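# Reseat and reclamp the crooked part on the upright plate

## Task

The part held on the upright plate sits crooked in its clamp. Get it onto both locating pins and pressed against the side stop, then clamp it once more so that the strap's heel rests on its step block and the cam lever is closed.

## Robot and tools

Robot: two seven-joint xArm7 arms, left_arm and right_arm, each ending in a two-finger parallel gripper with a wrist camera. Fixed cameras are cam_high and cam_low; wrist cameras are cam_left_wrist and cam_right_wrist, all 672x504. A camera stand is bolted down behind the arms.

Frames: the scene frame has its origin at table-top height, halfway between the nominal arm bases, +x pointing out over the table, +z up, and left_arm on the +y side (image sides do not match the names). Actual bases: left_arm at (-0.009, +0.329, 0) m, right_arm at (+0.012, -0.274, 0) m, each yawed about a degree. Reported positions, orientations and velocities are in the scene frame and may be off by a few cm. Offsets are taken along each arm's own Hand target axes. The gripper's fingers point along its +z and open and close along its y. end_effector_position is the spot between the closed pads, roughly 2 cm behind the tips; closing pushes the tips about 10 mm further along +z.

Row layout for commands: one flat row of 14 numbers, each in [-1, 1]. Order is dx, dy, dz, rx, ry, rz, opening for left_arm, followed by the same seven for right_arm. The first six per arm are an offset from that arm's Hand target as it was when the action or move began, not an absolute pose. Scale: 1.0 equals 0.6 m or 180 degrees. rx, ry, rz together form one rotation vector. Opening is absolute: +1 fully open (0.084 m), -1 closed. Sending 0 for all six pose numbers re-commands the current Hand target. An opening of 0 is a real command (half open), so to leave a gripper alone, repeat its present command.

execute_actions(actions, cameras): actions is a list of up to 15 rows per action, each row one 1/30 s step; a short table repeats its last row to fill the 15 steps. Every row counts from the action's start pose, and each new action starts from the current Hand target, so repeating an offset moves further. Images come back only when actions is empty or cameras requests them; an unknown camera name invalidates the call.

move(target, speed, blend, opening_speed, blocking, cameras): drives each gripper in a straight line toward target, given as one 14-number row or a list of up to 15 rows; every row is an offset from the same starting Hand targets. speed is in m/s, 0.002 to 1, default 0.25 (rotation limit twice that in rad/s), one value or one per target. blend in m rounds corners in a list. opening_speed is the rate of finger change per second on the -1..1 scale, at least 0.2. Paths take at least 0.5 s and stop at 10 s. No obstacle avoidance. The result has a move: line with done, off_target, moving, held or fault, plus limits such as paced or held. done means at rest within 3 mm and 2 degrees; neither done nor off_target tells you about contact. blocking=false returns after about 0.5 s while motion continues.

wait(seconds 0-10) lets the scene run. stop brakes a running move. zoom_image(camera, region [x0,y0,x1,y1] pixels, max 504x504) enlarges part of the newest image. clear_fault(arm) clears a reported torque fault on that arm. read_manual gives licence texts only. finished_scene(scene) ends the scene permanently; call it only when the part is seated and clamped and stays so unheld.

Controller behaviour: each step the commanded pose is clipped to within 70 mm and 16 degrees of the measured pose; Hand target in results is the clipped command. Grippers often stop short; send the remaining difference as a further offset. A blocked arm keeps pushing until commanded back past its gripper. A clearance check holds commands that bring the arms too close; arm-to-arm presses or hits can fail the scene.

Results: end_effector_position (m), quat_wxyz, velocities, Joint positions (last entry is finger opening in m), grip_measured (same scale as opening), Joint torques (whole drive output, noisy, offset), Tool commands, Motor temperatures, Wrist depth grids (7x7 cells, mm, 172-3000, '-' means no reading), and step readings for execute_actions. Joint velocities 'within noise' means the arm is still.

Gripping: to hold, command an opening clearly below grip_measured; the force limit is about 24 N per pad. Contact-torque load limits (N m): waist 41.3, shoulder 41.5, upper arm roll 26.4, elbow 26.4, forearm roll 26.4, wrist pitch 14.2, wrist roll 14.8; exceeding one, or sitting at a torque limit for 1 s, causes a torque fault that stops the arm until clear_fault. Motors heat when holding loads, stretching out or pushing at unreachable poses; at 80 °C the arm is braked for 30-60 s.

Avoid: dropping the part, releasing it while it moves, slamming or pushing hard into the plate, pins or heavy fixtures, and anything leaving the table. Move slowly near contact, keep targets only slightly past the contact point, and close the cam lever with gentle, steady pressure.

Each tool is called after "Request:" as name([rows], argument=value, ...), one row to a line, values as JSON.

## Session

Request:
execute_actions(actions=[])

Scene clock: 0.00 s.
left_arm: end_effector_position=(+0.6607, +0.5307, +0.1332) grip_measured=+1.00 end_effector_quat_wxyz=(-0.137, +0.835, +0.383, +0.370) | right_arm: end_effector_position=(+0.0127, +0.0196, +0.1427) grip_measured=+1.00 end_effector_quat_wxyz=(+0.080, +0.869, +0.035, +0.487)
Joint positions: left_arm=[-0.15 0.629 0.529 1.358 0.913 0.173 -1.555 0.084] | right_arm=[0.841 0.211 1.312 0.716 -0.827 1.626 2.574 0.084]
Joint velocities: within noise
Joint torques (N m): no reading
Motor temperatures (°C): left_arm=[40 41 35 37 33 34 42] | right_arm=[43 36 37 36 42 35 42]
Wrist depth (mm): cam_left_wrist=[1350 1499 1665 1842 2235 2501 2717 / 1408 474 483 508 2132 2271 2364 / 418 421 428 435 441 448 1979 / 377 380 388 391 396 401 408 / 343 347 351 355 359 363 368 / 314 317 321 317 328 332 334 / 284 288 290 294 297 299 302] | cam_right_wrist=[876 943 601 978 - 1908 1872 / 692 729 639 769 868 1023 - / 556 589 578 583 698 734 791 / 463 478 502 526 550 583 615 / 397 409 428 444 455 481 506 / 345 357 370 380 394 410 423 / 311 321 331 340 353 364 375]
Hand target: left_arm +0.6607, +0.5307, +0.1332; -0.137, +0.835, +0.383, +0.370 | right_arm +0.0127, +0.0196, +0.1427; +0.080, +0.869, +0.035, +0.487
Tool commands: left_gripper/opening=+1.0 right_gripper/opening=+1.0

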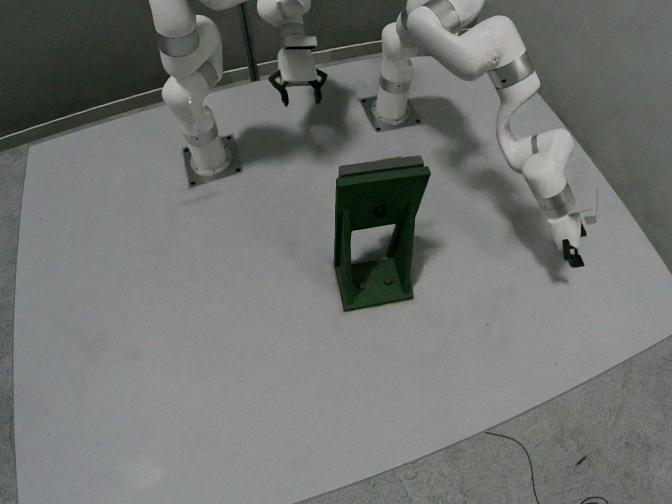

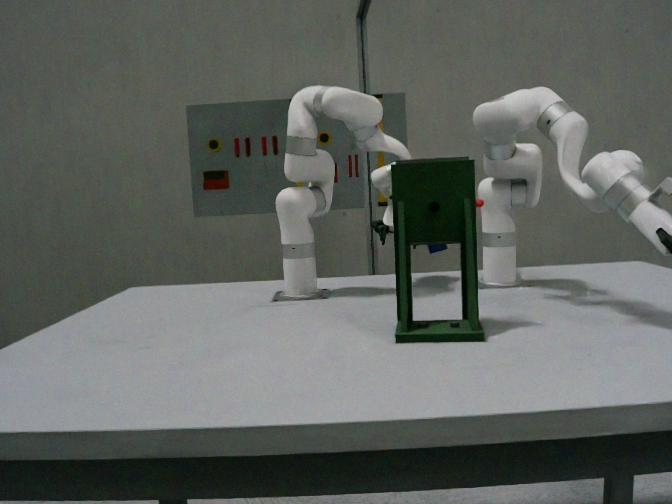

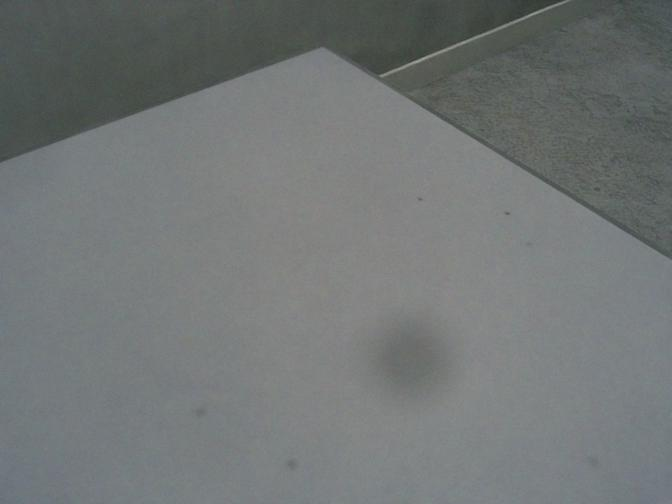

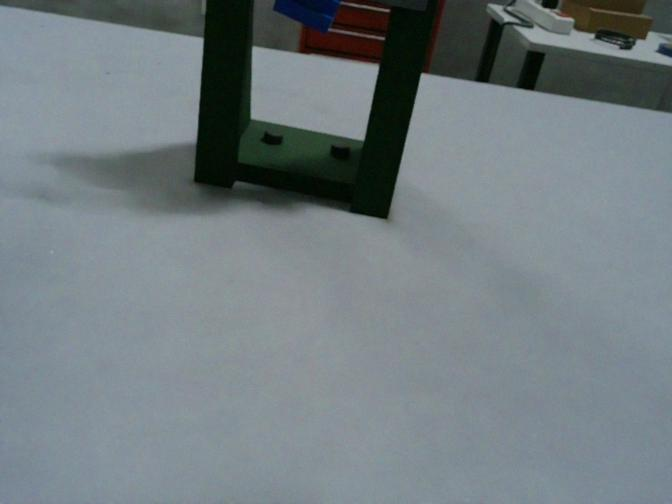

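Request:
move(target=[0,0,0,0,0,0,1, 0.175,-0.003,0.101,0.0205,0.1744,0.0525,1], cameras=["cam_right_wrist"])

Scene clock: 40.13 s.
left_arm: end_effector_position=(+0.6607, +0.5307, +0.1332) grip_measured=+1.00 end_effector_quat_wxyz=(-0.137, +0.835, +0.383, +0.370) | right_arm: end_effector_position=(+0.1193, +0.0297, +0.1996) grip_measured=+1.00 end_effector_quat_wxyz=(+0.000, +0.707, +0.001, +0.707)
Joint positions: left_arm=[-0.15 0.629 0.529 1.358 0.913 0.173 -1.555 0.084] | right_arm=[0.995 0.312 1.054 0.603 -1.22 1.995 2.838 0.084]
Joint torques (N m): left_arm=[-0.24 -33.18 4.15 22.27 -1.12 -1.32 -0.03] | right_arm=[7.75 -4.69 1.54 10.12 -2.63 4.73 2.31]
Wrist depth (mm): cam_left_wrist=[1356 1499 1657 1882 2213 2556 2717 / 1397 474 482 509 2178 2257 2333 / 417 422 430 434 440 448 1974 / 376 381 386 390 395 400 408 / 343 348 351 355 360 363 369 / 315 317 322 318 328 331 335 / 286 288 290 294 297 299 302] | cam_right_wrist=[- - - - - - - / - - - - - - - / - - 462 456 450 - - / - - 439 432 450 - - / - - 460 451 451 - 1924 / - - 482 430 466 - - / 903 899 496 887 466 881 872]
Hand target: left_arm +0.6607, +0.5307, +0.1332; -0.137, +0.835, +0.383, +0.370 | right_arm +0.1193, +0.0297, +0.1996; +0.000, +0.707, +0.000, +0.707
Off the commanded pose: left_arm 0.000 m, 0 deg | right_arm 0.000 m, 0 deg.
move: done
camera_calibration:
cam_right_wrist: T_world_to_cam=[[-0.0140574, -0.999873, -0.00751476, 0.0550577], [0.00964883, 0.0073795, -0.999926, 0.264518], [0.999855, -0.0141289, 0.00954387, 0.00549179], [0, 0, 0, 1]] pos_world=[-0.00726932, 0.0531763, 0.26486]
Images, in order (width x height): cam_right_wrist 672x504.

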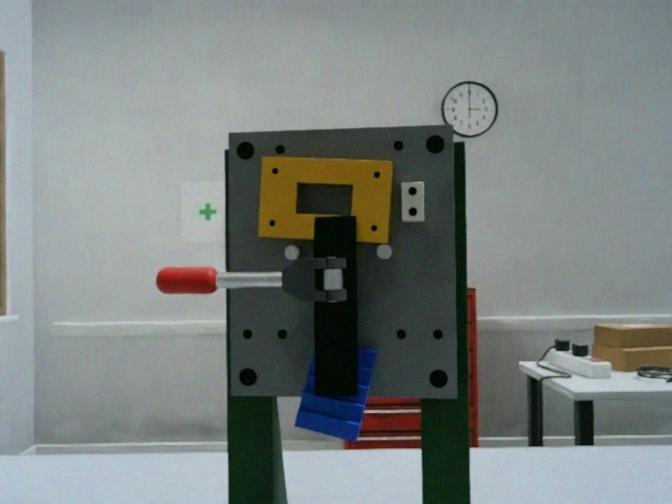

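Request:
zoom_image(camera="cam_right_wrist", region=[220, 110, 480, 305])

Request:
zoom_image(camera="cam_right_wrist", region=[220, 250, 480, 445])

Scaled by 1.938 from the camera's 672x504 image, which has a finer 960x720 frame.

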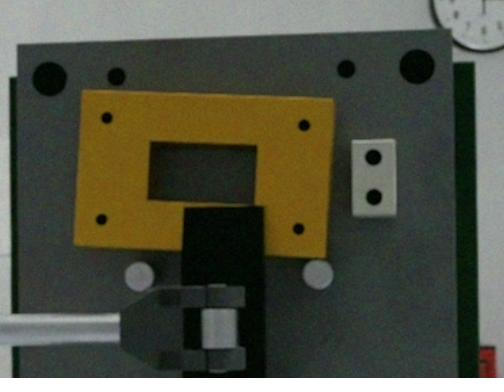

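Scaled by 1.938 from the camera's 672x504 image, which has a finer 960x720 frame.

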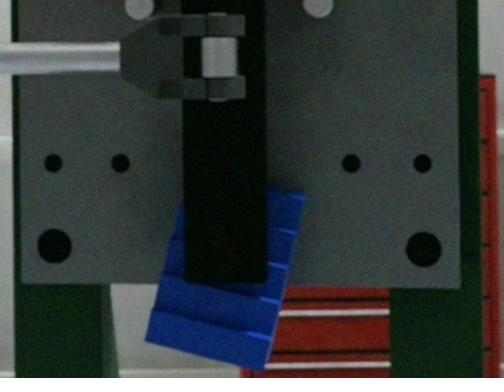

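Request:
move(target=[-0.3205,-0.0358,-0.5248,-0.7146,0.0907,0.2945,1, 0,0,0,0,0,0,1], speed=0.5, cameras=["cam_left_wrist","cam_high"])

Scene clock: 107.77 s.
left_arm: end_effector_position=(+0.4001, +0.2802, +0.2101) grip_measured=+1.00 end_effector_quat_wxyz=(+0.501, +0.499, -0.500, +0.499) | right_arm: end_effector_position=(+0.1193, +0.0297, +0.1996) grip_measured=+1.00 end_effector_quat_wxyz=(+0.000, +0.707, +0.000, +0.707)
Joint positions: left_arm=[0.553 0.898 -0.127 1.375 2.021 -1.696 -0.475 0.084] | right_arm=[0.995 0.312 1.054 0.603 -1.22 1.996 2.838 0.084]
Joint torques (N m): left_arm=[5.86 -26.29 -4.39 18.17 1.66 -3.82 -0.94] | right_arm=[8.11 -4.81 1.43 10.06 -2.62 4.72 2.09]
Wrist depth (mm): cam_left_wrist=[2696 2771 2664 2685 2685 2685 2706 / 2654 264 269 2696 2749 2717 2706 / 2624 264 269 301 2706 2738 2696 / 2727 264 268 327 2706 2685 2675 / - 264 269 326 2664 2738 2644 / - 276 268 327 2604 2654 2654 / - 276 268 321 880 894 901] | cam_right_wrist=[- - - - - - - / - - - - - - - / - - 463 457 450 - - / - - 440 431 451 - - / - - 463 452 452 - 1908 / - - 482 433 465 - - / 910 896 496 880 465 875 875]
Hand target: left_arm +0.4001, +0.2802, +0.2101; +0.501, +0.499, -0.501, +0.499 | right_arm +0.1193, +0.0297, +0.1996; +0.000, +0.707, +0.000, +0.707
Off the commanded pose: left_arm 0.000 m, 0 deg | right_arm 0.000 m, 0 deg.
joint sent to its limit (left arm) — joint 6 (wrist pitch), lower limit. The joint targets still meet the commanded pose.
move: done; limits=paced
camera_calibration:
cam_left_wrist: T_world_to_cam=[[-0.999909, 0.00702954, 0.0115489, 0.432129], [-0.0116599, -0.0159567, -0.999805, 0.287342], [-0.00684389, -0.999848, 0.0160372, 0.407555], [0, 0, 0, 1]] pos_world=[0.438229, 0.40904, 0.275759]
Images, in order (width x height): cam_high 672x504, cam_left_wrist 672x504.

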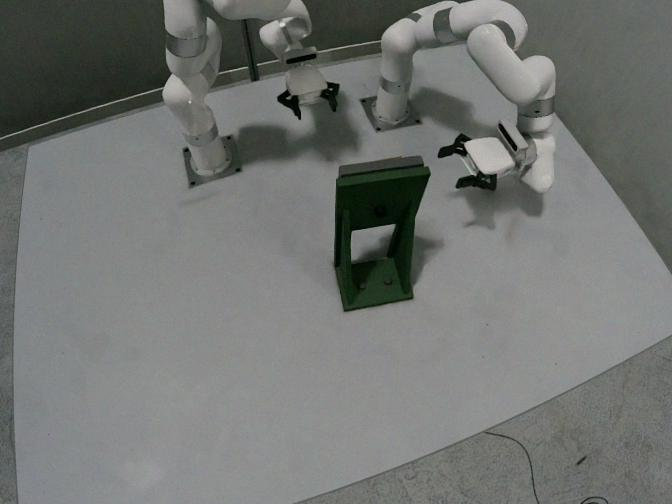

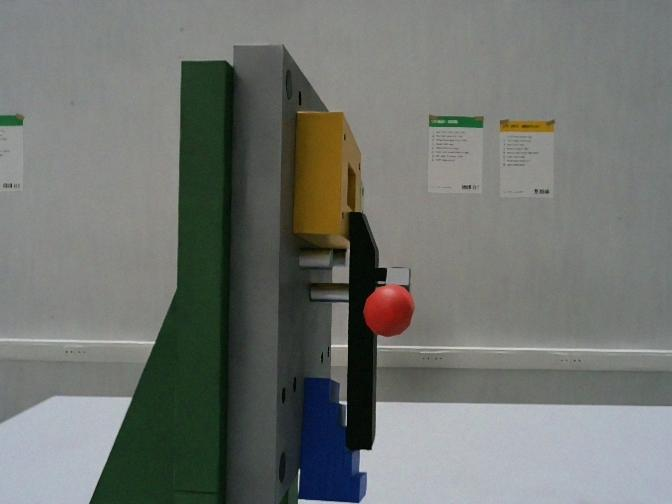

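Request:
zoom_image(camera="cam_left_wrist", region=[230, 90, 430, 290])

Request:
zoom_image(camera="cam_left_wrist", region=[230, 300, 430, 504])

Scaled by 2.520 from the camera's 672x504 image, which has a finer 960x720 frame.

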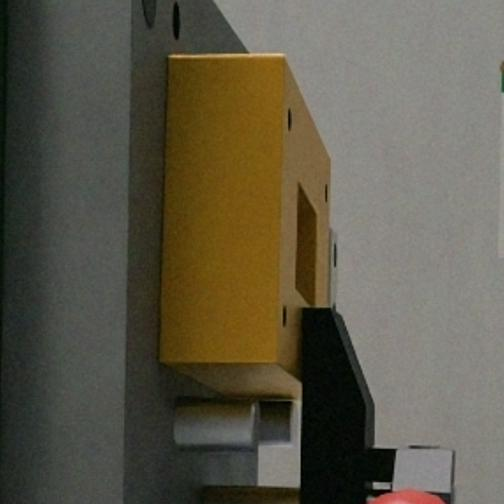

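Scaled by 2.471 from the camera's 672x504 image, which has a finer 960x720 frame.

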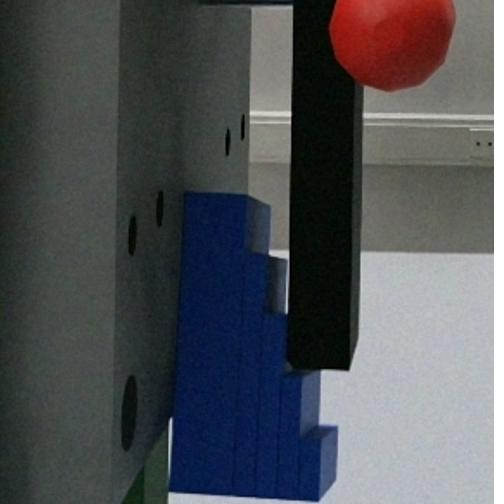

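Request:
move(target=[0.1667,-0.025,0.1333,0,-0.2944,0,1, -0.056,-0.0363,0.335,0,0,-0.9278,1], speed=0.5, cameras=["cam_left_wrist","cam_right_wrist","cam_high"])

Scene clock: 284.60 s.
left_arm: end_effector_position=(+0.4149, +0.2002, +0.3101) grip_measured=+1.00 end_effector_quat_wxyz=(+0.225, +0.670, -0.671, +0.224) | right_arm: end_effector_position=(+0.3203, +0.0516, +0.1660) grip_measured=+1.00 end_effector_quat_wxyz=(+0.703, +0.080, +0.703, +0.080)
Joint positions: left_arm=[0.104 0.348 -0.011 1.627 2.488 -1.382 -1.335 0.084] | right_arm=[0.604 0.34 0.761 0.566 -1.848 1.72 -0.135 0.084]
Joint torques (N m): left_arm=[-6.37 -21.49 1.19 24.8 0.56 -3.71 -0.92] | right_arm=[-8.14 -16.67 1.01 9.89 -2.86 0.86 -2.1]
Wrist depth (mm): cam_left_wrist=[- - 176 205 731 757 758 / - - - 177 652 691 693 / - - - - 599 621 622 / - - - 180 235 574 374 / - - - 200 281 537 373 / - 184 187 261 490 500 493 / 459 287 225 269 452 461 453] | cam_right_wrist=[223 244 256 290 283 350 442 / 285 265 296 330 315 499 717 / 391 264 591 671 290 284 - / 733 263 - - - 283 - / - 262 - - - 281 - / - 260 265 - 241 280 - / - - 262 261 224 256 -]
Hand target: left_arm +0.4149, +0.2002, +0.3101; +0.225, +0.670, -0.671, +0.224 | right_arm +0.3203, +0.0516, +0.1660; +0.703, +0.080, +0.703, +0.080
Off the commanded pose: left_arm 0.000 m, 0 deg | right_arm 0.000 m, 0 deg.
move: done
camera_calibration:
cam_left_wrist: T_world_to_cam=[[-0.999935, -0.00388175, 0.010719, 0.448726], [-0.00965085, 0.78873, -0.614664, 0.10486], [-0.00606841, -0.614727, -0.788716, 0.498221], [0, 0, 0, 1]] pos_world=[0.452732, 0.225306, 0.452598]
cam_right_wrist: T_world_to_cam=[[-0.015211, 0.972538, 0.232246, -0.0617873], [0.00945206, -0.232122, 0.972641, -0.086136], [0.99984, 0.01699, -0.00566168, -0.193877], [0, 0, 0, 1]] pos_world=[0.193721, 0.0433904, 0.0970316]
Images, in order (width x height): cam_high 672x504, cam_left_wrist 672x504, cam_right_wrist 672x504.

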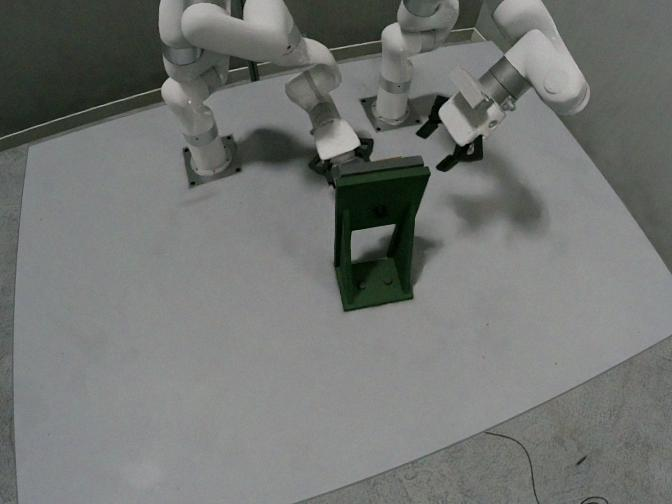

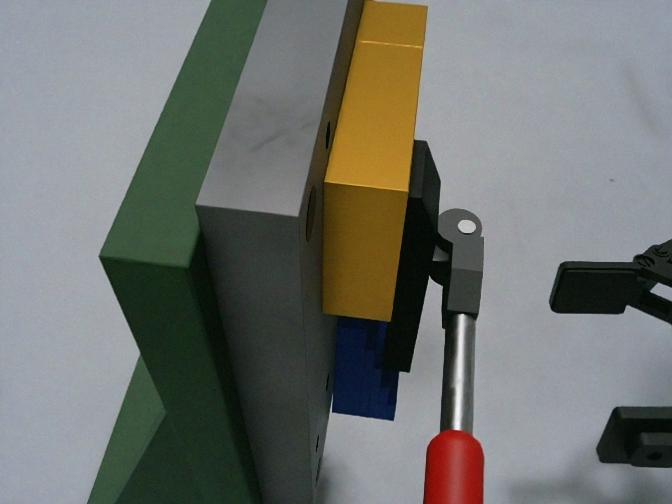

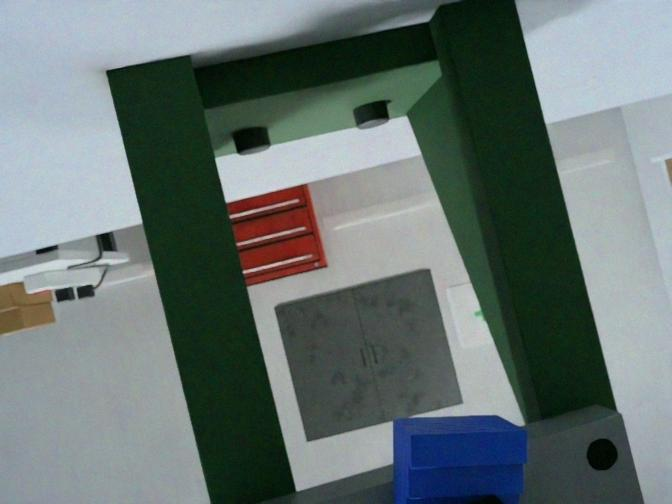

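Request:
zoom_image(camera="cam_right_wrist", region=[350, 380, 600, 504])

Request:
zoom_image(camera="cam_left_wrist", region=[320, 180, 520, 504])

Scaled by 2.016 from the camera's 672x504 image, which has a finer 960x720 frame.

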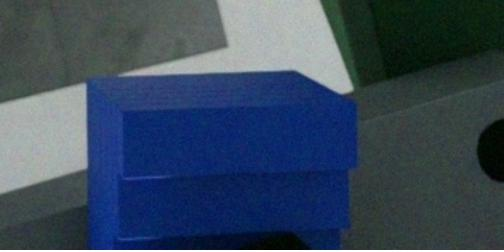

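Scaled by 1.556 from the camera's 672x504 image, which has a finer 960x720 frame.

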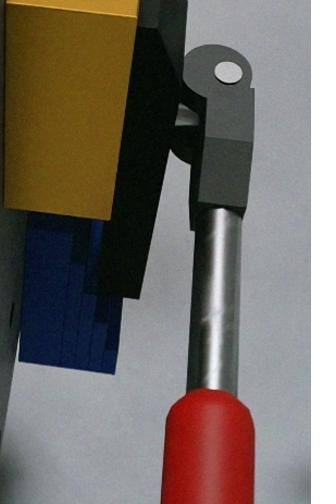

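Request:
move([
  [0,0,0,0,0,0,1, -0.01,0.0358,0,0,0,-0.0083,1],
  [0,0,0,0,0,0,1, -0.01,0.0358,0.17,0,0,-0.0083,1],
], speed=0.2, blend=[0.01,0], cameras=["cam_left_wrist","cam_right_wrist","cam_low"])

Scene clock: 352.27 s.
left_arm: end_effector_position=(+0.4149, +0.2002, +0.3101) grip_measured=+1.00 end_effector_quat_wxyz=(+0.225, +0.670, -0.671, +0.224) | right_arm: end_effector_position=(+0.4222, +0.0712, +0.1767) grip_measured=+1.00 end_effector_quat_wxyz=(+0.704, +0.070, +0.704, +0.071)
Joint positions: left_arm=[0.104 0.348 -0.011 1.627 2.488 -1.383 -1.335 0.084] | right_arm=[0.476 0.39 0.622 0.729 -2.104 1.566 -0.26 0.084]
Joint torques (N m): left_arm=[-6.49 -21.49 0.96 24.97 0.56 -3.69 -0.86] | right_arm=[-8.27 -9.82 1.18 11.16 -3.02 0.66 -2.27]
Motor temperatures (°C): left_arm=[40 42 35 44 33 35 41] | right_arm=[42 37 36 41 41 35 42]
Wrist depth (mm): cam_left_wrist=[- - 176 205 730 757 765 / - - - 179 651 692 693 / - - - - 603 619 624 / - - - 180 235 574 573 / - - - 200 268 303 300 / - 184 187 261 480 272 272 / 460 287 224 262 194 266 263] | cam_right_wrist=[215 224 244 255 184 180 448 / 237 373 395 451 - 179 636 / - 530 - - - 179 - / - - - - - 178 - / - - - - - 177 180 / - - - - - 185 179 / - - - - - - 178]
Hand target: left_arm +0.4149, +0.2002, +0.3101; +0.225, +0.670, -0.671, +0.224 | right_arm +0.4222, +0.0712, +0.1767; +0.704, +0.070, +0.704, +0.071
Off the commanded pose: left_arm 0.000 m, 0 deg | right_arm 0.000 m, 0 deg.
move: done
camera_calibration:
cam_left_wrist: T_world_to_cam=[[-0.999934, -0.00382125, 0.0107986, 0.448676], [-0.00965206, 0.788731, -0.614663, 0.10486], [-0.0061684, -0.614727, -0.788716, 0.498265], [0, 0, 0, 1]] pos_world=[0.452732, 0.225305, 0.452598]
cam_right_wrist: T_world_to_cam=[[-0.0152255, 0.978279, 0.206732, -0.0776777], [0.00941502, -0.206607, 0.978379, -0.0957415], [0.99984, 0.0168427, -0.00606482, -0.296049], [0, 0, 0, 1]] pos_world=[0.295721, 0.0611959, 0.107934]
Images, in order (width x height): cam_low 672x504, cam_left_wrist 672x504, cam_right_wrist 672x504.

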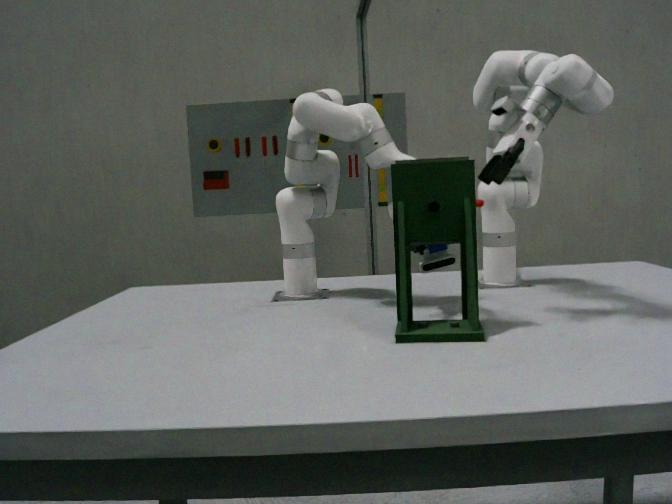

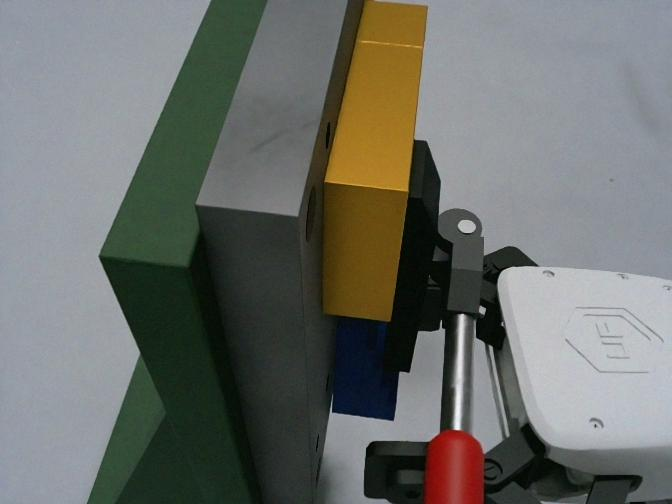

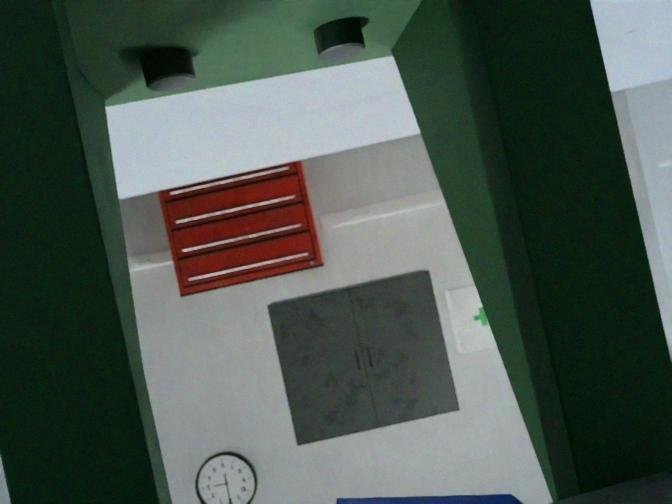

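Request:
move(target=[0,0,0,0,0,0,1, 0,0,0,0,0,0,-0.3], opening_speed=1.0, cameras=["cam_left_wrist","cam_low"])

Scene clock: 364.70 s.
left_arm: end_effector_position=(+0.4149, +0.2002, +0.3101) grip_measured=+1.00 end_effector_quat_wxyz=(+0.225, +0.670, -0.671, +0.224) | right_arm: end_effector_position=(+0.4222, +0.0710, +0.1765) grip_measured=+0.36 end_effector_quat_wxyz=(+0.704, +0.070, +0.704, +0.070)
Joint positions: left_arm=[0.104 0.348 -0.011 1.627 2.488 -1.383 -1.335 0.084] | right_arm=[0.475 0.391 0.622 0.728 -2.103 1.566 -0.26 0.059]
Joint torques (N m): left_arm=[-6.18 -21.55 0.73 24.95 0.49 -3.72 -0.76] | right_arm=[22.28 -20.47 12.67 24.28 -12.48 -4.48 -2.44]
Wrist depth (mm): cam_left_wrist=[- - 176 204 733 761 759 / - - - 179 655 692 696 / - - - - 601 620 621 / - - - 180 235 577 577 / - - - 200 268 303 300 / - 184 187 273 273 272 272 / 458 288 225 270 194 265 266] | cam_right_wrist=[194 222 242 250 191 179 403 / - 359 392 447 - 179 623 / - 523 659 - - 178 - / - - - - - 182 180 / - - - - - 179 179 / - - - - - - 178 / - - - - - - 177]
Hand target: left_arm +0.4149, +0.2002, +0.3101; +0.225, +0.670, -0.671, +0.224 | right_arm +0.4222, +0.0712, +0.1767; +0.704, +0.070, +0.704, +0.071
Off the commanded pose: left_arm 0.000 m, 0 deg | right_arm 0.000 m, 0 deg.
move: done
camera_calibration:
cam_left_wrist: T_world_to_cam=[[-0.999934, -0.00382125, 0.0107986, 0.448676], [-0.00965206, 0.788731, -0.614663, 0.10486], [-0.0061684, -0.614727, -0.788716, 0.498265], [0, 0, 0, 1]] pos_world=[0.452732, 0.225305, 0.452598]
Images, in order (width x height): cam_low 672x504, cam_left_wrist 672x504.

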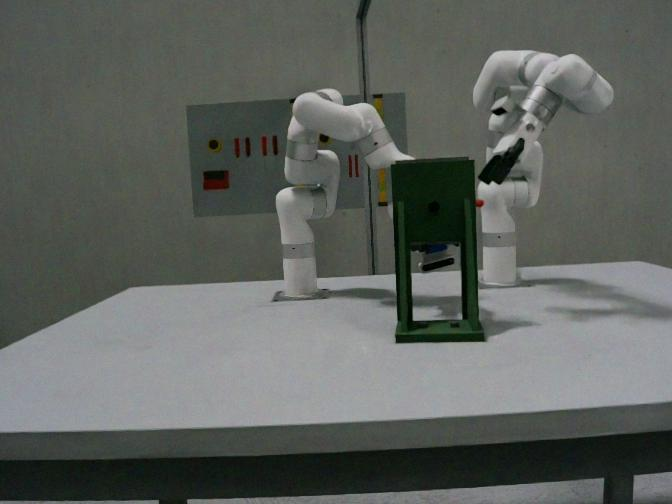

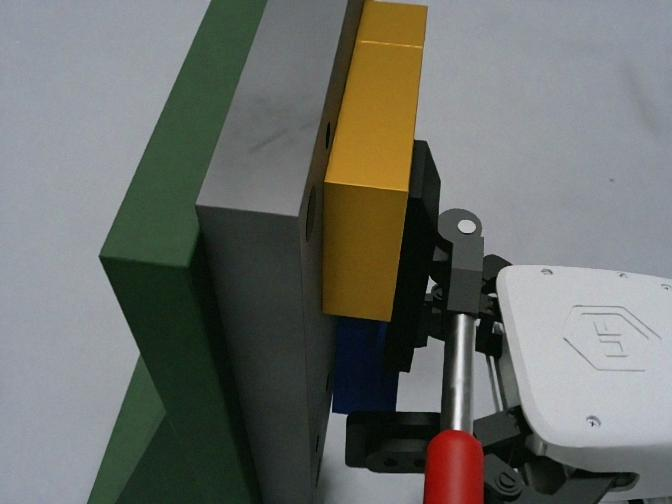

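Request:
move([
  [0,0,0,0,0,0,1, 0,0,-0.02,0,0,0,0.5],
  [0,0,0,0,0,0,1, 0,0,-0.02,0,0,0,-0.2],
], opening_speed=1.2, cameras=["cam_left_wrist"])

Scene clock: 390.00 s.
left_arm: end_effector_position=(+0.4149, +0.2002, +0.3101) grip_measured=+1.00 end_effector_quat_wxyz=(+0.225, +0.670, -0.671, +0.224) | right_arm: end_effector_position=(+0.4103, +0.0708, +0.1765) grip_measured=+0.26 end_effector_quat_wxyz=(+0.704, +0.071, +0.704, +0.070)
Joint positions: left_arm=[0.104 0.348 -0.011 1.627 2.488 -1.383 -1.335 0.084] | right_arm=[0.49 0.381 0.637 0.71 -2.074 1.583 -0.254 0.055]
Joint torques (N m): left_arm=[-6.02 -21.76 0.88 24.92 0.36 -3.75 -0.8] | right_arm=[29.84 -14.85 17.51 25.12 -13.23 -4.17 0.61]
Motor temperatures (°C): left_arm=[40 42 35 44 33 35 41] | right_arm=[43 38 42 57 43 35 42]
Wrist depth (mm): cam_left_wrist=[- - 176 204 734 758 758 / - - - 179 653 687 693 / - - - - 601 620 620 / - - - 180 235 574 576 / - - - 200 268 311 300 / - 184 187 261 491 274 273 / 458 287 224 270 197 273 261] | cam_right_wrist=[174 217 242 257 203 191 455 / 174 267 403 433 - 191 652 / 173 472 - - - 190 - / 173 - - - - 190 - / 172 - - - - 189 192 / - 239 - - - 194 191 / - 177 - - - 188 189]
Hand target: left_arm +0.4149, +0.2002, +0.3101; +0.225, +0.670, -0.671, +0.224 | right_arm +0.4102, +0.0712, +0.1767; +0.704, +0.070, +0.704, +0.071
Off the commanded pose: left_arm 0.000 m, 0 deg | right_arm 0.001 m, 0 deg.
move: done
camera_calibration:
cam_left_wrist: T_world_to_cam=[[-0.999934, -0.00382125, 0.0107986, 0.448676], [-0.00965206, 0.788731, -0.614663, 0.10486], [-0.0061684, -0.614727, -0.788716, 0.498265], [0, 0, 0, 1]] pos_world=[0.452732, 0.225305, 0.452598]
Images, in order (width x height): cam_left_wrist 672x504.

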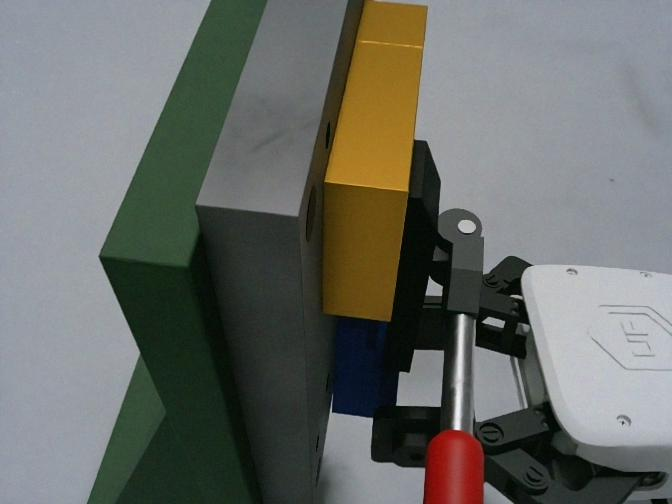

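Request:
zoom_image(camera="cam_left_wrist", region=[320, 250, 540, 504])

Request:
execute_actions(actions=[], cameras=["cam_right_wrist","cam_low"])

Request:
zoom_image(camera="cam_low", region=[380, 150, 500, 350])

Scaled by 1.984 from the camera's 672x504 image, which has a finer 960x720 frame.

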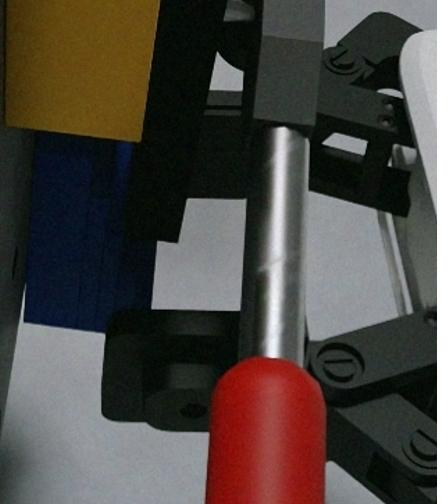

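Scene clock: 404.60 s.
left_arm: end_effector_position=(+0.4149, +0.2002, +0.3101) grip_measured=+1.00 end_effector_quat_wxyz=(+0.225, +0.670, -0.671, +0.224) | right_arm: end_effector_position=(+0.4102, +0.0709, +0.1764) grip_measured=+0.26 end_effector_quat_wxyz=(+0.703, +0.070, +0.704, +0.070)
Joint positions: left_arm=[0.104 0.348 -0.011 1.627 2.488 -1.383 -1.335 0.084] | right_arm=[0.491 0.381 0.637 0.71 -2.074 1.583 -0.254 0.055]
Joint velocities: within noise
Joint torques (N m): left_arm=[-6.04 -22 0.84 24.94 0.42 -3.67 -0.97] | right_arm=[32.85 -14.28 17.47 24.96 -13.27 -5.44 -2.56]
Motor temperatures (°C): left_arm=[40 42 35 44 33 35 41] | right_arm=[44 37 46 62 44 36 42]
Wrist depth (mm): cam_left_wrist=[- - 176 204 736 758 762 / - - - 179 652 692 692 / - - - - 602 620 619 / - - - 180 235 571 575 / - - - 201 268 311 301 / - 184 187 262 489 274 273 / 458 288 225 269 198 272 261] | cam_right_wrist=[174 217 241 258 202 192 455 / 174 267 403 429 - 191 650 / 173 471 - - - 191 - / 173 - - - - 190 - / 173 - - - - 189 192 / - 238 - - - 193 191 / - 177 - - - 188 189]
Hand target: left_arm +0.4149, +0.2002, +0.3101; +0.225, +0.670, -0.671, +0.224 | right_arm +0.4102, +0.0712, +0.1767; +0.704, +0.070, +0.704, +0.071
Tool commands: left_gripper/opening=+1.0 right_gripper/opening=-0.2
Off the commanded pose: left_arm 0.000 m, 0 deg | right_arm 0.000 m, 0 deg.
camera_calibration:
cam_right_wrist: T_world_to_cam=[[-0.0144447, 0.978401, 0.20621, -0.0776981], [0.00975659, -0.206084, 0.978486, -0.0956285], [0.999848, 0.0161458, -0.00656904, -0.28386], [0, 0, 0, 1]] pos_world=[0.283628, 0.0608955, 0.107729]
Images, in order (width x height): cam_low 672x504, cam_right_wrist 672x504.

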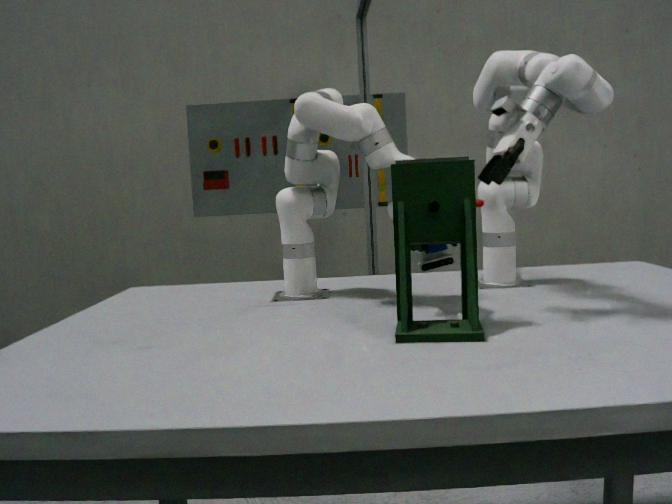

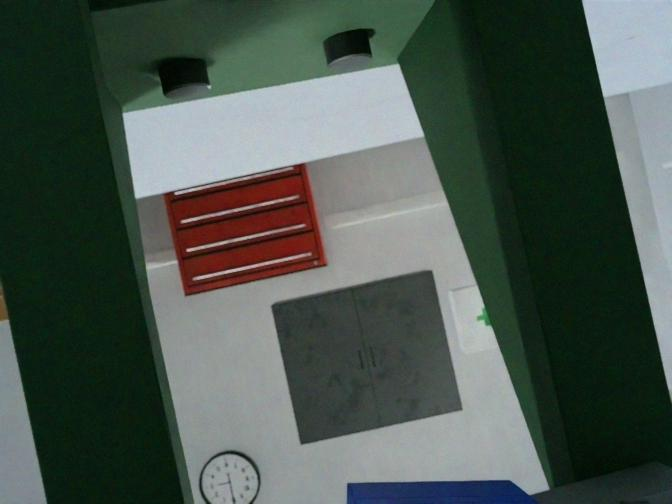

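Scaled by 2.520 from the camera's 672x504 image, which has a finer 960x720 frame.

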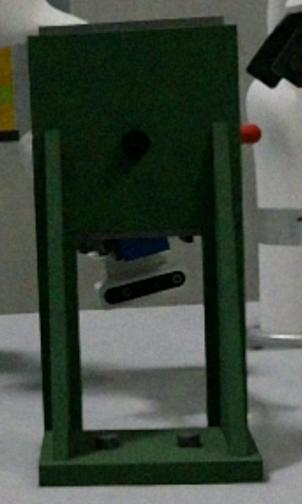

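Request:
move(target=[0,0,0,0,0,0,1, 0,0,0,0,0,0,0.6], cameras=["cam_low"])

Request:
zoom_image(camera="cam_low", region=[400, 225, 480, 285])

Scene clock: 448.93 s.
left_arm: end_effector_position=(+0.4149, +0.2002, +0.3101) grip_measured=+1.00 end_effector_quat_wxyz=(+0.225, +0.670, -0.671, +0.224) | right_arm: end_effector_position=(+0.4102, +0.0714, +0.1766) grip_measured=+0.59 end_effector_quat_wxyz=(+0.704, +0.070, +0.704, +0.071)
Joint positions: left_arm=[0.104 0.348 -0.011 1.627 2.488 -1.383 -1.335 0.084] | right_arm=[0.491 0.381 0.637 0.711 -2.075 1.582 -0.254 0.069]
Joint torques (N m): left_arm=[-5.87 -21.83 0.95 24.78 0.24 -3.75 -0.91] | right_arm=[-8.21 -18.24 0.93 6.24 0.87 4.48 -0.91]
Motor temperatures (°C): left_arm=[39 42 35 44 33 35 41] | right_arm=[44 37 50 67 44 36 42]
Wrist depth (mm): cam_left_wrist=[- - 176 205 731 754 761 / - - - 179 653 690 696 / - - - - 602 620 620 / - - - 180 235 576 578 / - - - 200 256 309 300 / - 184 187 261 491 272 272 / 459 287 225 269 194 266 261] | cam_right_wrist=[175 224 244 260 190 193 462 / 174 292 408 435 201 193 - / 174 506 665 - - 192 - / 173 - - - - 191 - / 173 - - - - 191 - / - - - - - 190 192 / - 174 - - - 189 191]
Hand target: left_arm +0.4149, +0.2002, +0.3101; +0.225, +0.670, -0.671, +0.224 | right_arm +0.4102, +0.0712, +0.1767; +0.704, +0.070, +0.704, +0.071
Off the commanded pose: left_arm 0.000 m, 0 deg | right_arm 0.000 m, 0 deg.
MOTOR HOT: joint 4 (elbow) of the right arm reports 67 °C; the controller stops that arm at 80 °C. To cool a motor, set the load down, stop pushing, or move to a pose that needs little force. At that limit the right arm can sag while its brakes close.
move: done
Images, in order (width x height): cam_low 672x504.

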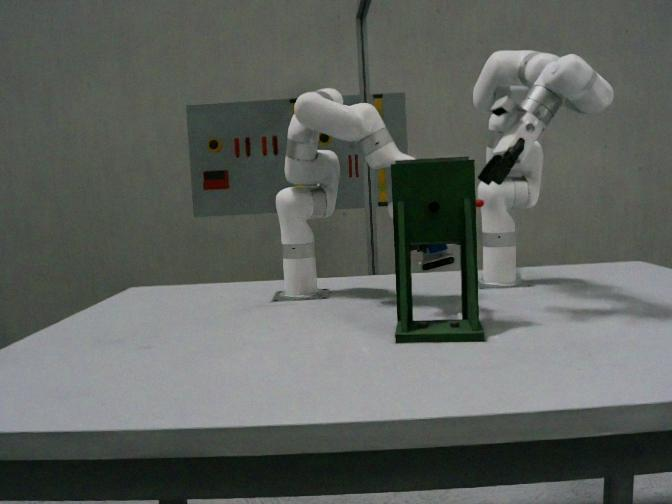

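Scaled by 6.300 from the camera's 672x504 image, which has a finer 960x720 frame.

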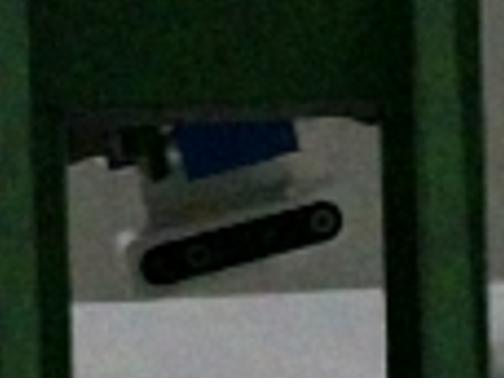

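Request:
move([
  [0,0,0,0,0,0,1, 0.0083,-0.0125,0.0083,0,0,0,0.6],
  [0,0,0,0,0,0,1, 0.0083,-0.0125,0.0083,0,0,0,-0.15],
], opening_speed=1.2, cameras=["cam_low"])

Request:
zoom_image(camera="cam_low", region=[400, 225, 480, 285])

Scene clock: 479.63 s.
left_arm: end_effector_position=(+0.4149, +0.2002, +0.3101) grip_measured=+1.00 end_effector_quat_wxyz=(+0.225, +0.670, -0.671, +0.224) | right_arm: end_effector_position=(+0.4154, +0.0643, +0.1701) grip_measured=-0.05 end_effector_quat_wxyz=(+0.704, +0.071, +0.704, +0.070)
Joint positions: left_arm=[0.104 0.348 -0.011 1.627 2.488 -1.383 -1.335 0.084] | right_arm=[0.483 0.393 0.622 0.702 -2.097 1.585 -0.237 0.042]
Joint torques (N m): left_arm=[-6.39 -21.83 0.88 24.72 0.16 -3.81 -0.93] | right_arm=[16.17 -17.47 13.56 22.95 -12.34 -1.62 1.32]
Motor temperatures (°C): left_arm=[39 42 35 45 33 35 41] | right_arm=[43 37 40 45 41 36 42]
Wrist depth (mm): cam_left_wrist=[- - 176 205 732 757 757 / - - - 179 650 689 691 / - - - - 601 619 619 / - - - 180 235 574 574 / - - - 200 268 306 306 / - 184 187 262 288 287 279 / 459 288 224 270 198 276 281] | cam_right_wrist=[- 201 224 246 260 186 401 / - 249 301 421 - 185 586 / - 444 646 595 - 185 - / - - - - - 184 187 / - - - - - 184 186 / - - - - - 195 184 / - - - - - - 184]
Hand target: left_arm +0.4149, +0.2002, +0.3101; +0.225, +0.670, -0.671, +0.224 | right_arm +0.4152, +0.0649, +0.1703; +0.704, +0.070, +0.704, +0.071
Off the commanded pose: left_arm 0.000 m, 0 deg | right_arm 0.001 m, 0 deg.
MOTOR HOT: cleared for the motors of the right arm.
move: done
Images, in order (width x height): cam_low 672x504.

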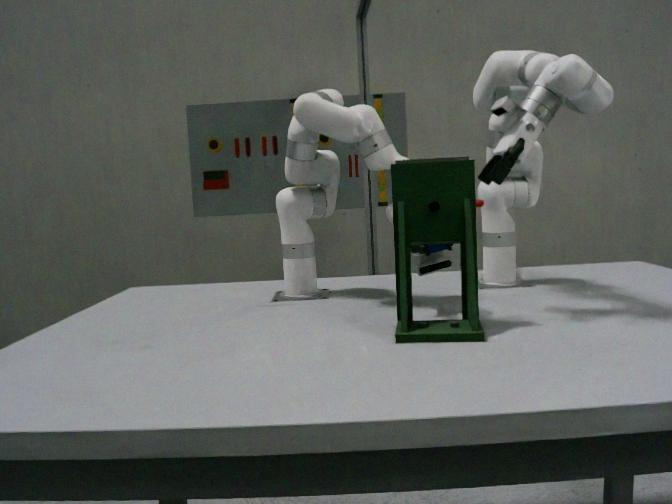

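Scaled by 6.300 from the camera's 672x504 image, which has a finer 960x720 frame.

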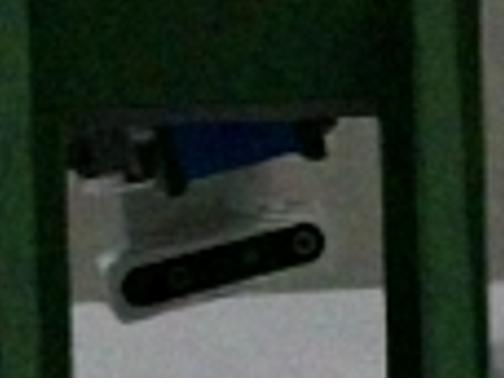

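Request:
move(target=[0,0,0,0,0,0,1, 0.0,-0.0025,0,0,0,0,-0.15], speed=0.05)

Scene clock: 486.70 s.
left_arm: end_effector_position=(+0.4149, +0.2002, +0.3101) grip_measured=+1.00 end_effector_quat_wxyz=(+0.225, +0.670, -0.671, +0.224) | right_arm: end_effector_position=(+0.4151, +0.0636, +0.1700) grip_measured=-0.05 end_effector_quat_wxyz=(+0.704, +0.070, +0.704, +0.071)
Joint positions: left_arm=[0.104 0.348 -0.011 1.627 2.488 -1.383 -1.335 0.084] | right_arm=[0.482 0.39 0.622 0.699 -2.098 1.583 -0.235 0.042]
Joint torques (N m): left_arm=[-5.94 -21.68 0.97 24.7 0.01 -3.69 -0.88] | right_arm=[5.46 -23.34 9.52 11.31 -9.15 1.27 1.52]
Motor temperatures (°C): left_arm=[39 42 35 45 33 35 41] | right_arm=[43 38 42 51 42 36 42]
Wrist depth (mm): cam_left_wrist=[- - 176 204 729 758 760 / - - - 179 655 691 694 / - - - - 601 619 622 / - - - 180 235 573 576 / - - - 200 268 305 306 / - 184 187 261 287 286 278 / 457 288 225 270 198 275 282] | cam_right_wrist=[- 202 224 247 259 187 403 / - 250 301 421 - 186 588 / - 441 643 596 - 186 - / - - - - - 185 187 / - - - - - 185 186 / - - - - - 195 185 / - - - - - - 184]
Hand target: left_arm +0.4149, +0.2002, +0.3101; +0.225, +0.670, -0.671, +0.224 | right_arm +0.4152, +0.0634, +0.1700; +0.704, +0.070, +0.704, +0.071
Off the commanded pose: left_arm 0.000 m, 0 deg | right_arm 0.000 m, 0 deg.
move: done

Request:
move(target=[-0.0067,0,0.12,0,0,0,0.2, 0,0,0,0,0,0,-0.15], speed=0.15, cameras=["cam_left_wrist","cam_low","cam_high"])

Request:
zoom_image(camera="cam_high", region=[300, 90, 520, 260])

Scene clock: 517.83 s.
left_arm: end_effector_position=(+0.4148, +0.1601, +0.2502) grip_measured=+0.19 end_effector_quat_wxyz=(+0.225, +0.670, -0.671, +0.224) | right_arm: end_effector_position=(+0.4152, +0.0634, +0.1700) grip_measured=-0.05 end_effector_quat_wxyz=(+0.704, +0.070, +0.704, +0.071)
Joint positions: left_arm=[0.057 0.374 -0.046 1.486 2.459 -1.202 -1.291 0.052] | right_arm=[0.482 0.39 0.622 0.699 -2.098 1.583 -0.235 0.042]
Joint torques (N m): left_arm=[-6.21 -21.92 -2.85 15.32 -4.43 0.38 0.8] | right_arm=[2.82 -20.54 7.83 11.09 -4.72 5.96 1.6]
Motor temperatures (°C): left_arm=[39 42 35 45 33 35 41] | right_arm=[42 38 40 45 41 36 42]
Wrist depth (mm): cam_left_wrist=[- - - - 657 658 660 / - - - - - 598 601 / - - - - - 538 539 / - - - - - 498 501 / - - - - 193 255 236 / - - - 217 269 - 215 / - - - 181 219 214 198] | cam_right_wrist=[- 202 224 247 260 187 403 / - 250 302 419 - 186 590 / - 443 644 598 - 186 - / - - - - - 185 188 / - - - - - 185 186 / - - - - - 196 185 / - - - - - - 184]
Hand target: left_arm +0.4148, +0.1600, +0.2502; +0.225, +0.670, -0.671, +0.224 | right_arm +0.4152, +0.0634, +0.1700; +0.704, +0.070, +0.704, +0.071
Off the commanded pose: left_arm 0.000 m, 0 deg | right_arm 0.000 m, 0 deg.
move: done
camera_calibration:
cam_left_wrist: T_world_to_cam=[[-0.999934, -0.0038219, 0.010798, 0.44907], [-0.00965184, 0.788768, -0.614615, 0.0996426], [-0.00616812, -0.614679, -0.788753, 0.426376], [0, 0, 0, 1]] pos_world=[0.452632, 0.185206, 0.392698]
Images, in order (width x height): cam_high 672x504, cam_low 672x504, cam_left_wrist 672x504.

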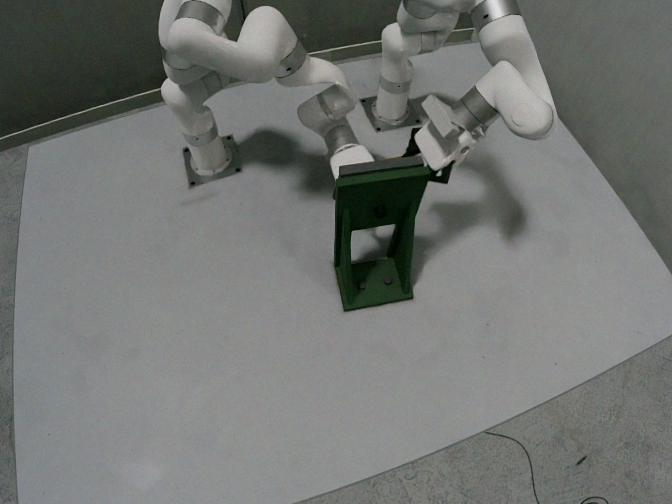

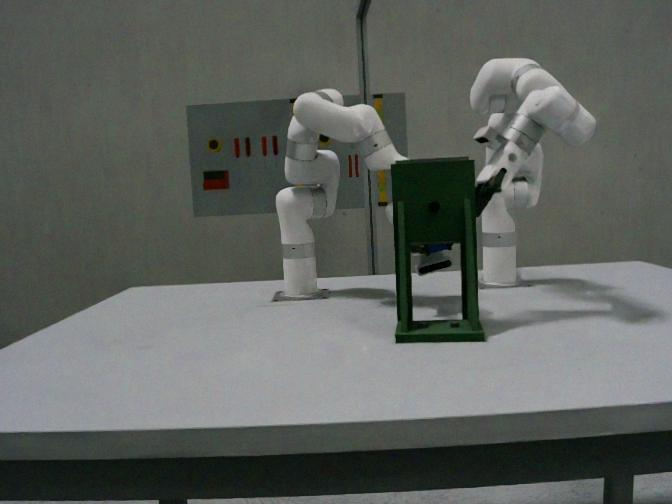

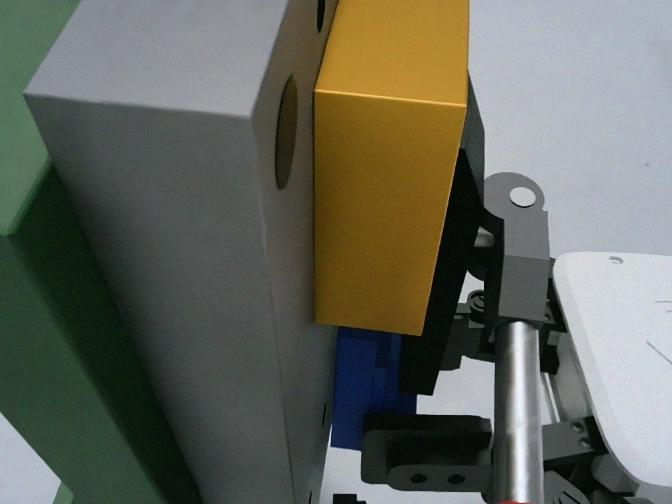

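Scaled by 2.291 from the camera's 672x504 image, which has a finer 960x720 frame.

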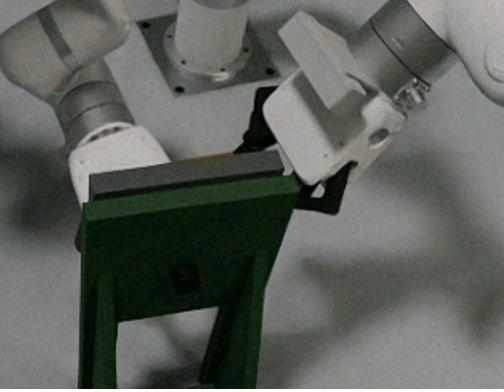

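Request:
move(target=[0,0,0,0,0,0,-0.35, 0,0,0,0,0,0,-0.15], opening_speed=0.8, cameras=["cam_left_wrist"])

Scene clock: 531.07 s.
left_arm: end_effector_position=(+0.4148, +0.1600, +0.2502) grip_measured=-0.37 end_effector_quat_wxyz=(+0.225, +0.670, -0.671, +0.224) | right_arm: end_effector_position=(+0.4152, +0.0634, +0.1700) grip_measured=-0.05 end_effector_quat_wxyz=(+0.704, +0.070, +0.704, +0.071)
Joint positions: left_arm=[0.057 0.374 -0.046 1.486 2.459 -1.202 -1.291 0.028] | right_arm=[0.482 0.39 0.622 0.699 -2.098 1.583 -0.235 0.042]
Joint torques (N m): left_arm=[-6.14 -22.23 -3.01 15.11 -4.34 0.03 0.78] | right_arm=[4.28 -17.8 7.99 11.33 -5.06 5.84 1.61]
Wrist depth (mm): cam_left_wrist=[- - - - 655 657 659 / - - - - - 600 600 / - - - - - 537 539 / - - - - - 498 501 / - - - - 194 256 236 / - - - 217 269 - 215 / - - - 182 219 213 198] | cam_right_wrist=[- 201 224 247 260 187 403 / - 250 302 419 - 186 589 / - 442 644 596 - 186 - / - - - - - 185 187 / - - - - - 185 186 / - - - - - 195 185 / - - - - - - 184]
Hand target: left_arm +0.4148, +0.1600, +0.2502; +0.225, +0.670, -0.671, +0.224 | right_arm +0.4152, +0.0634, +0.1700; +0.704, +0.070, +0.704, +0.071
Off the commanded pose: left_arm 0.000 m, 0 deg | right_arm 0.000 m, 0 deg.
move: done
camera_calibration:
cam_left_wrist: T_world_to_cam=[[-0.999934, -0.00382125, 0.0107986, 0.449069], [-0.00965206, 0.788731, -0.614663, 0.0997474], [-0.0061684, -0.614727, -0.788716, 0.426308], [0, 0, 0, 1]] pos_world=[0.452632, 0.185105, 0.392698]
Images, in order (width x height): cam_left_wrist 672x504.

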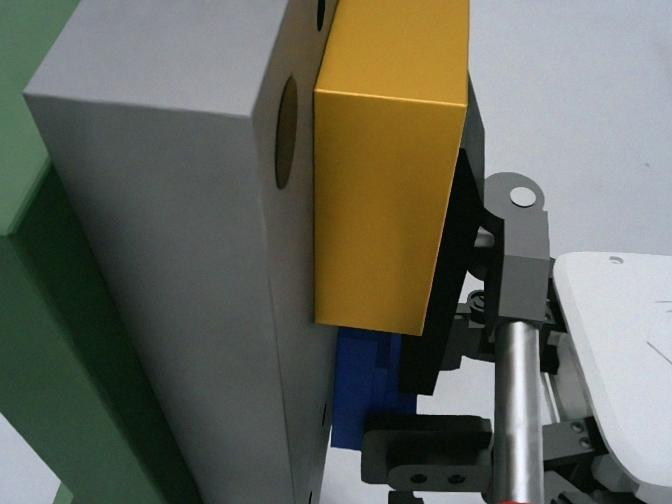

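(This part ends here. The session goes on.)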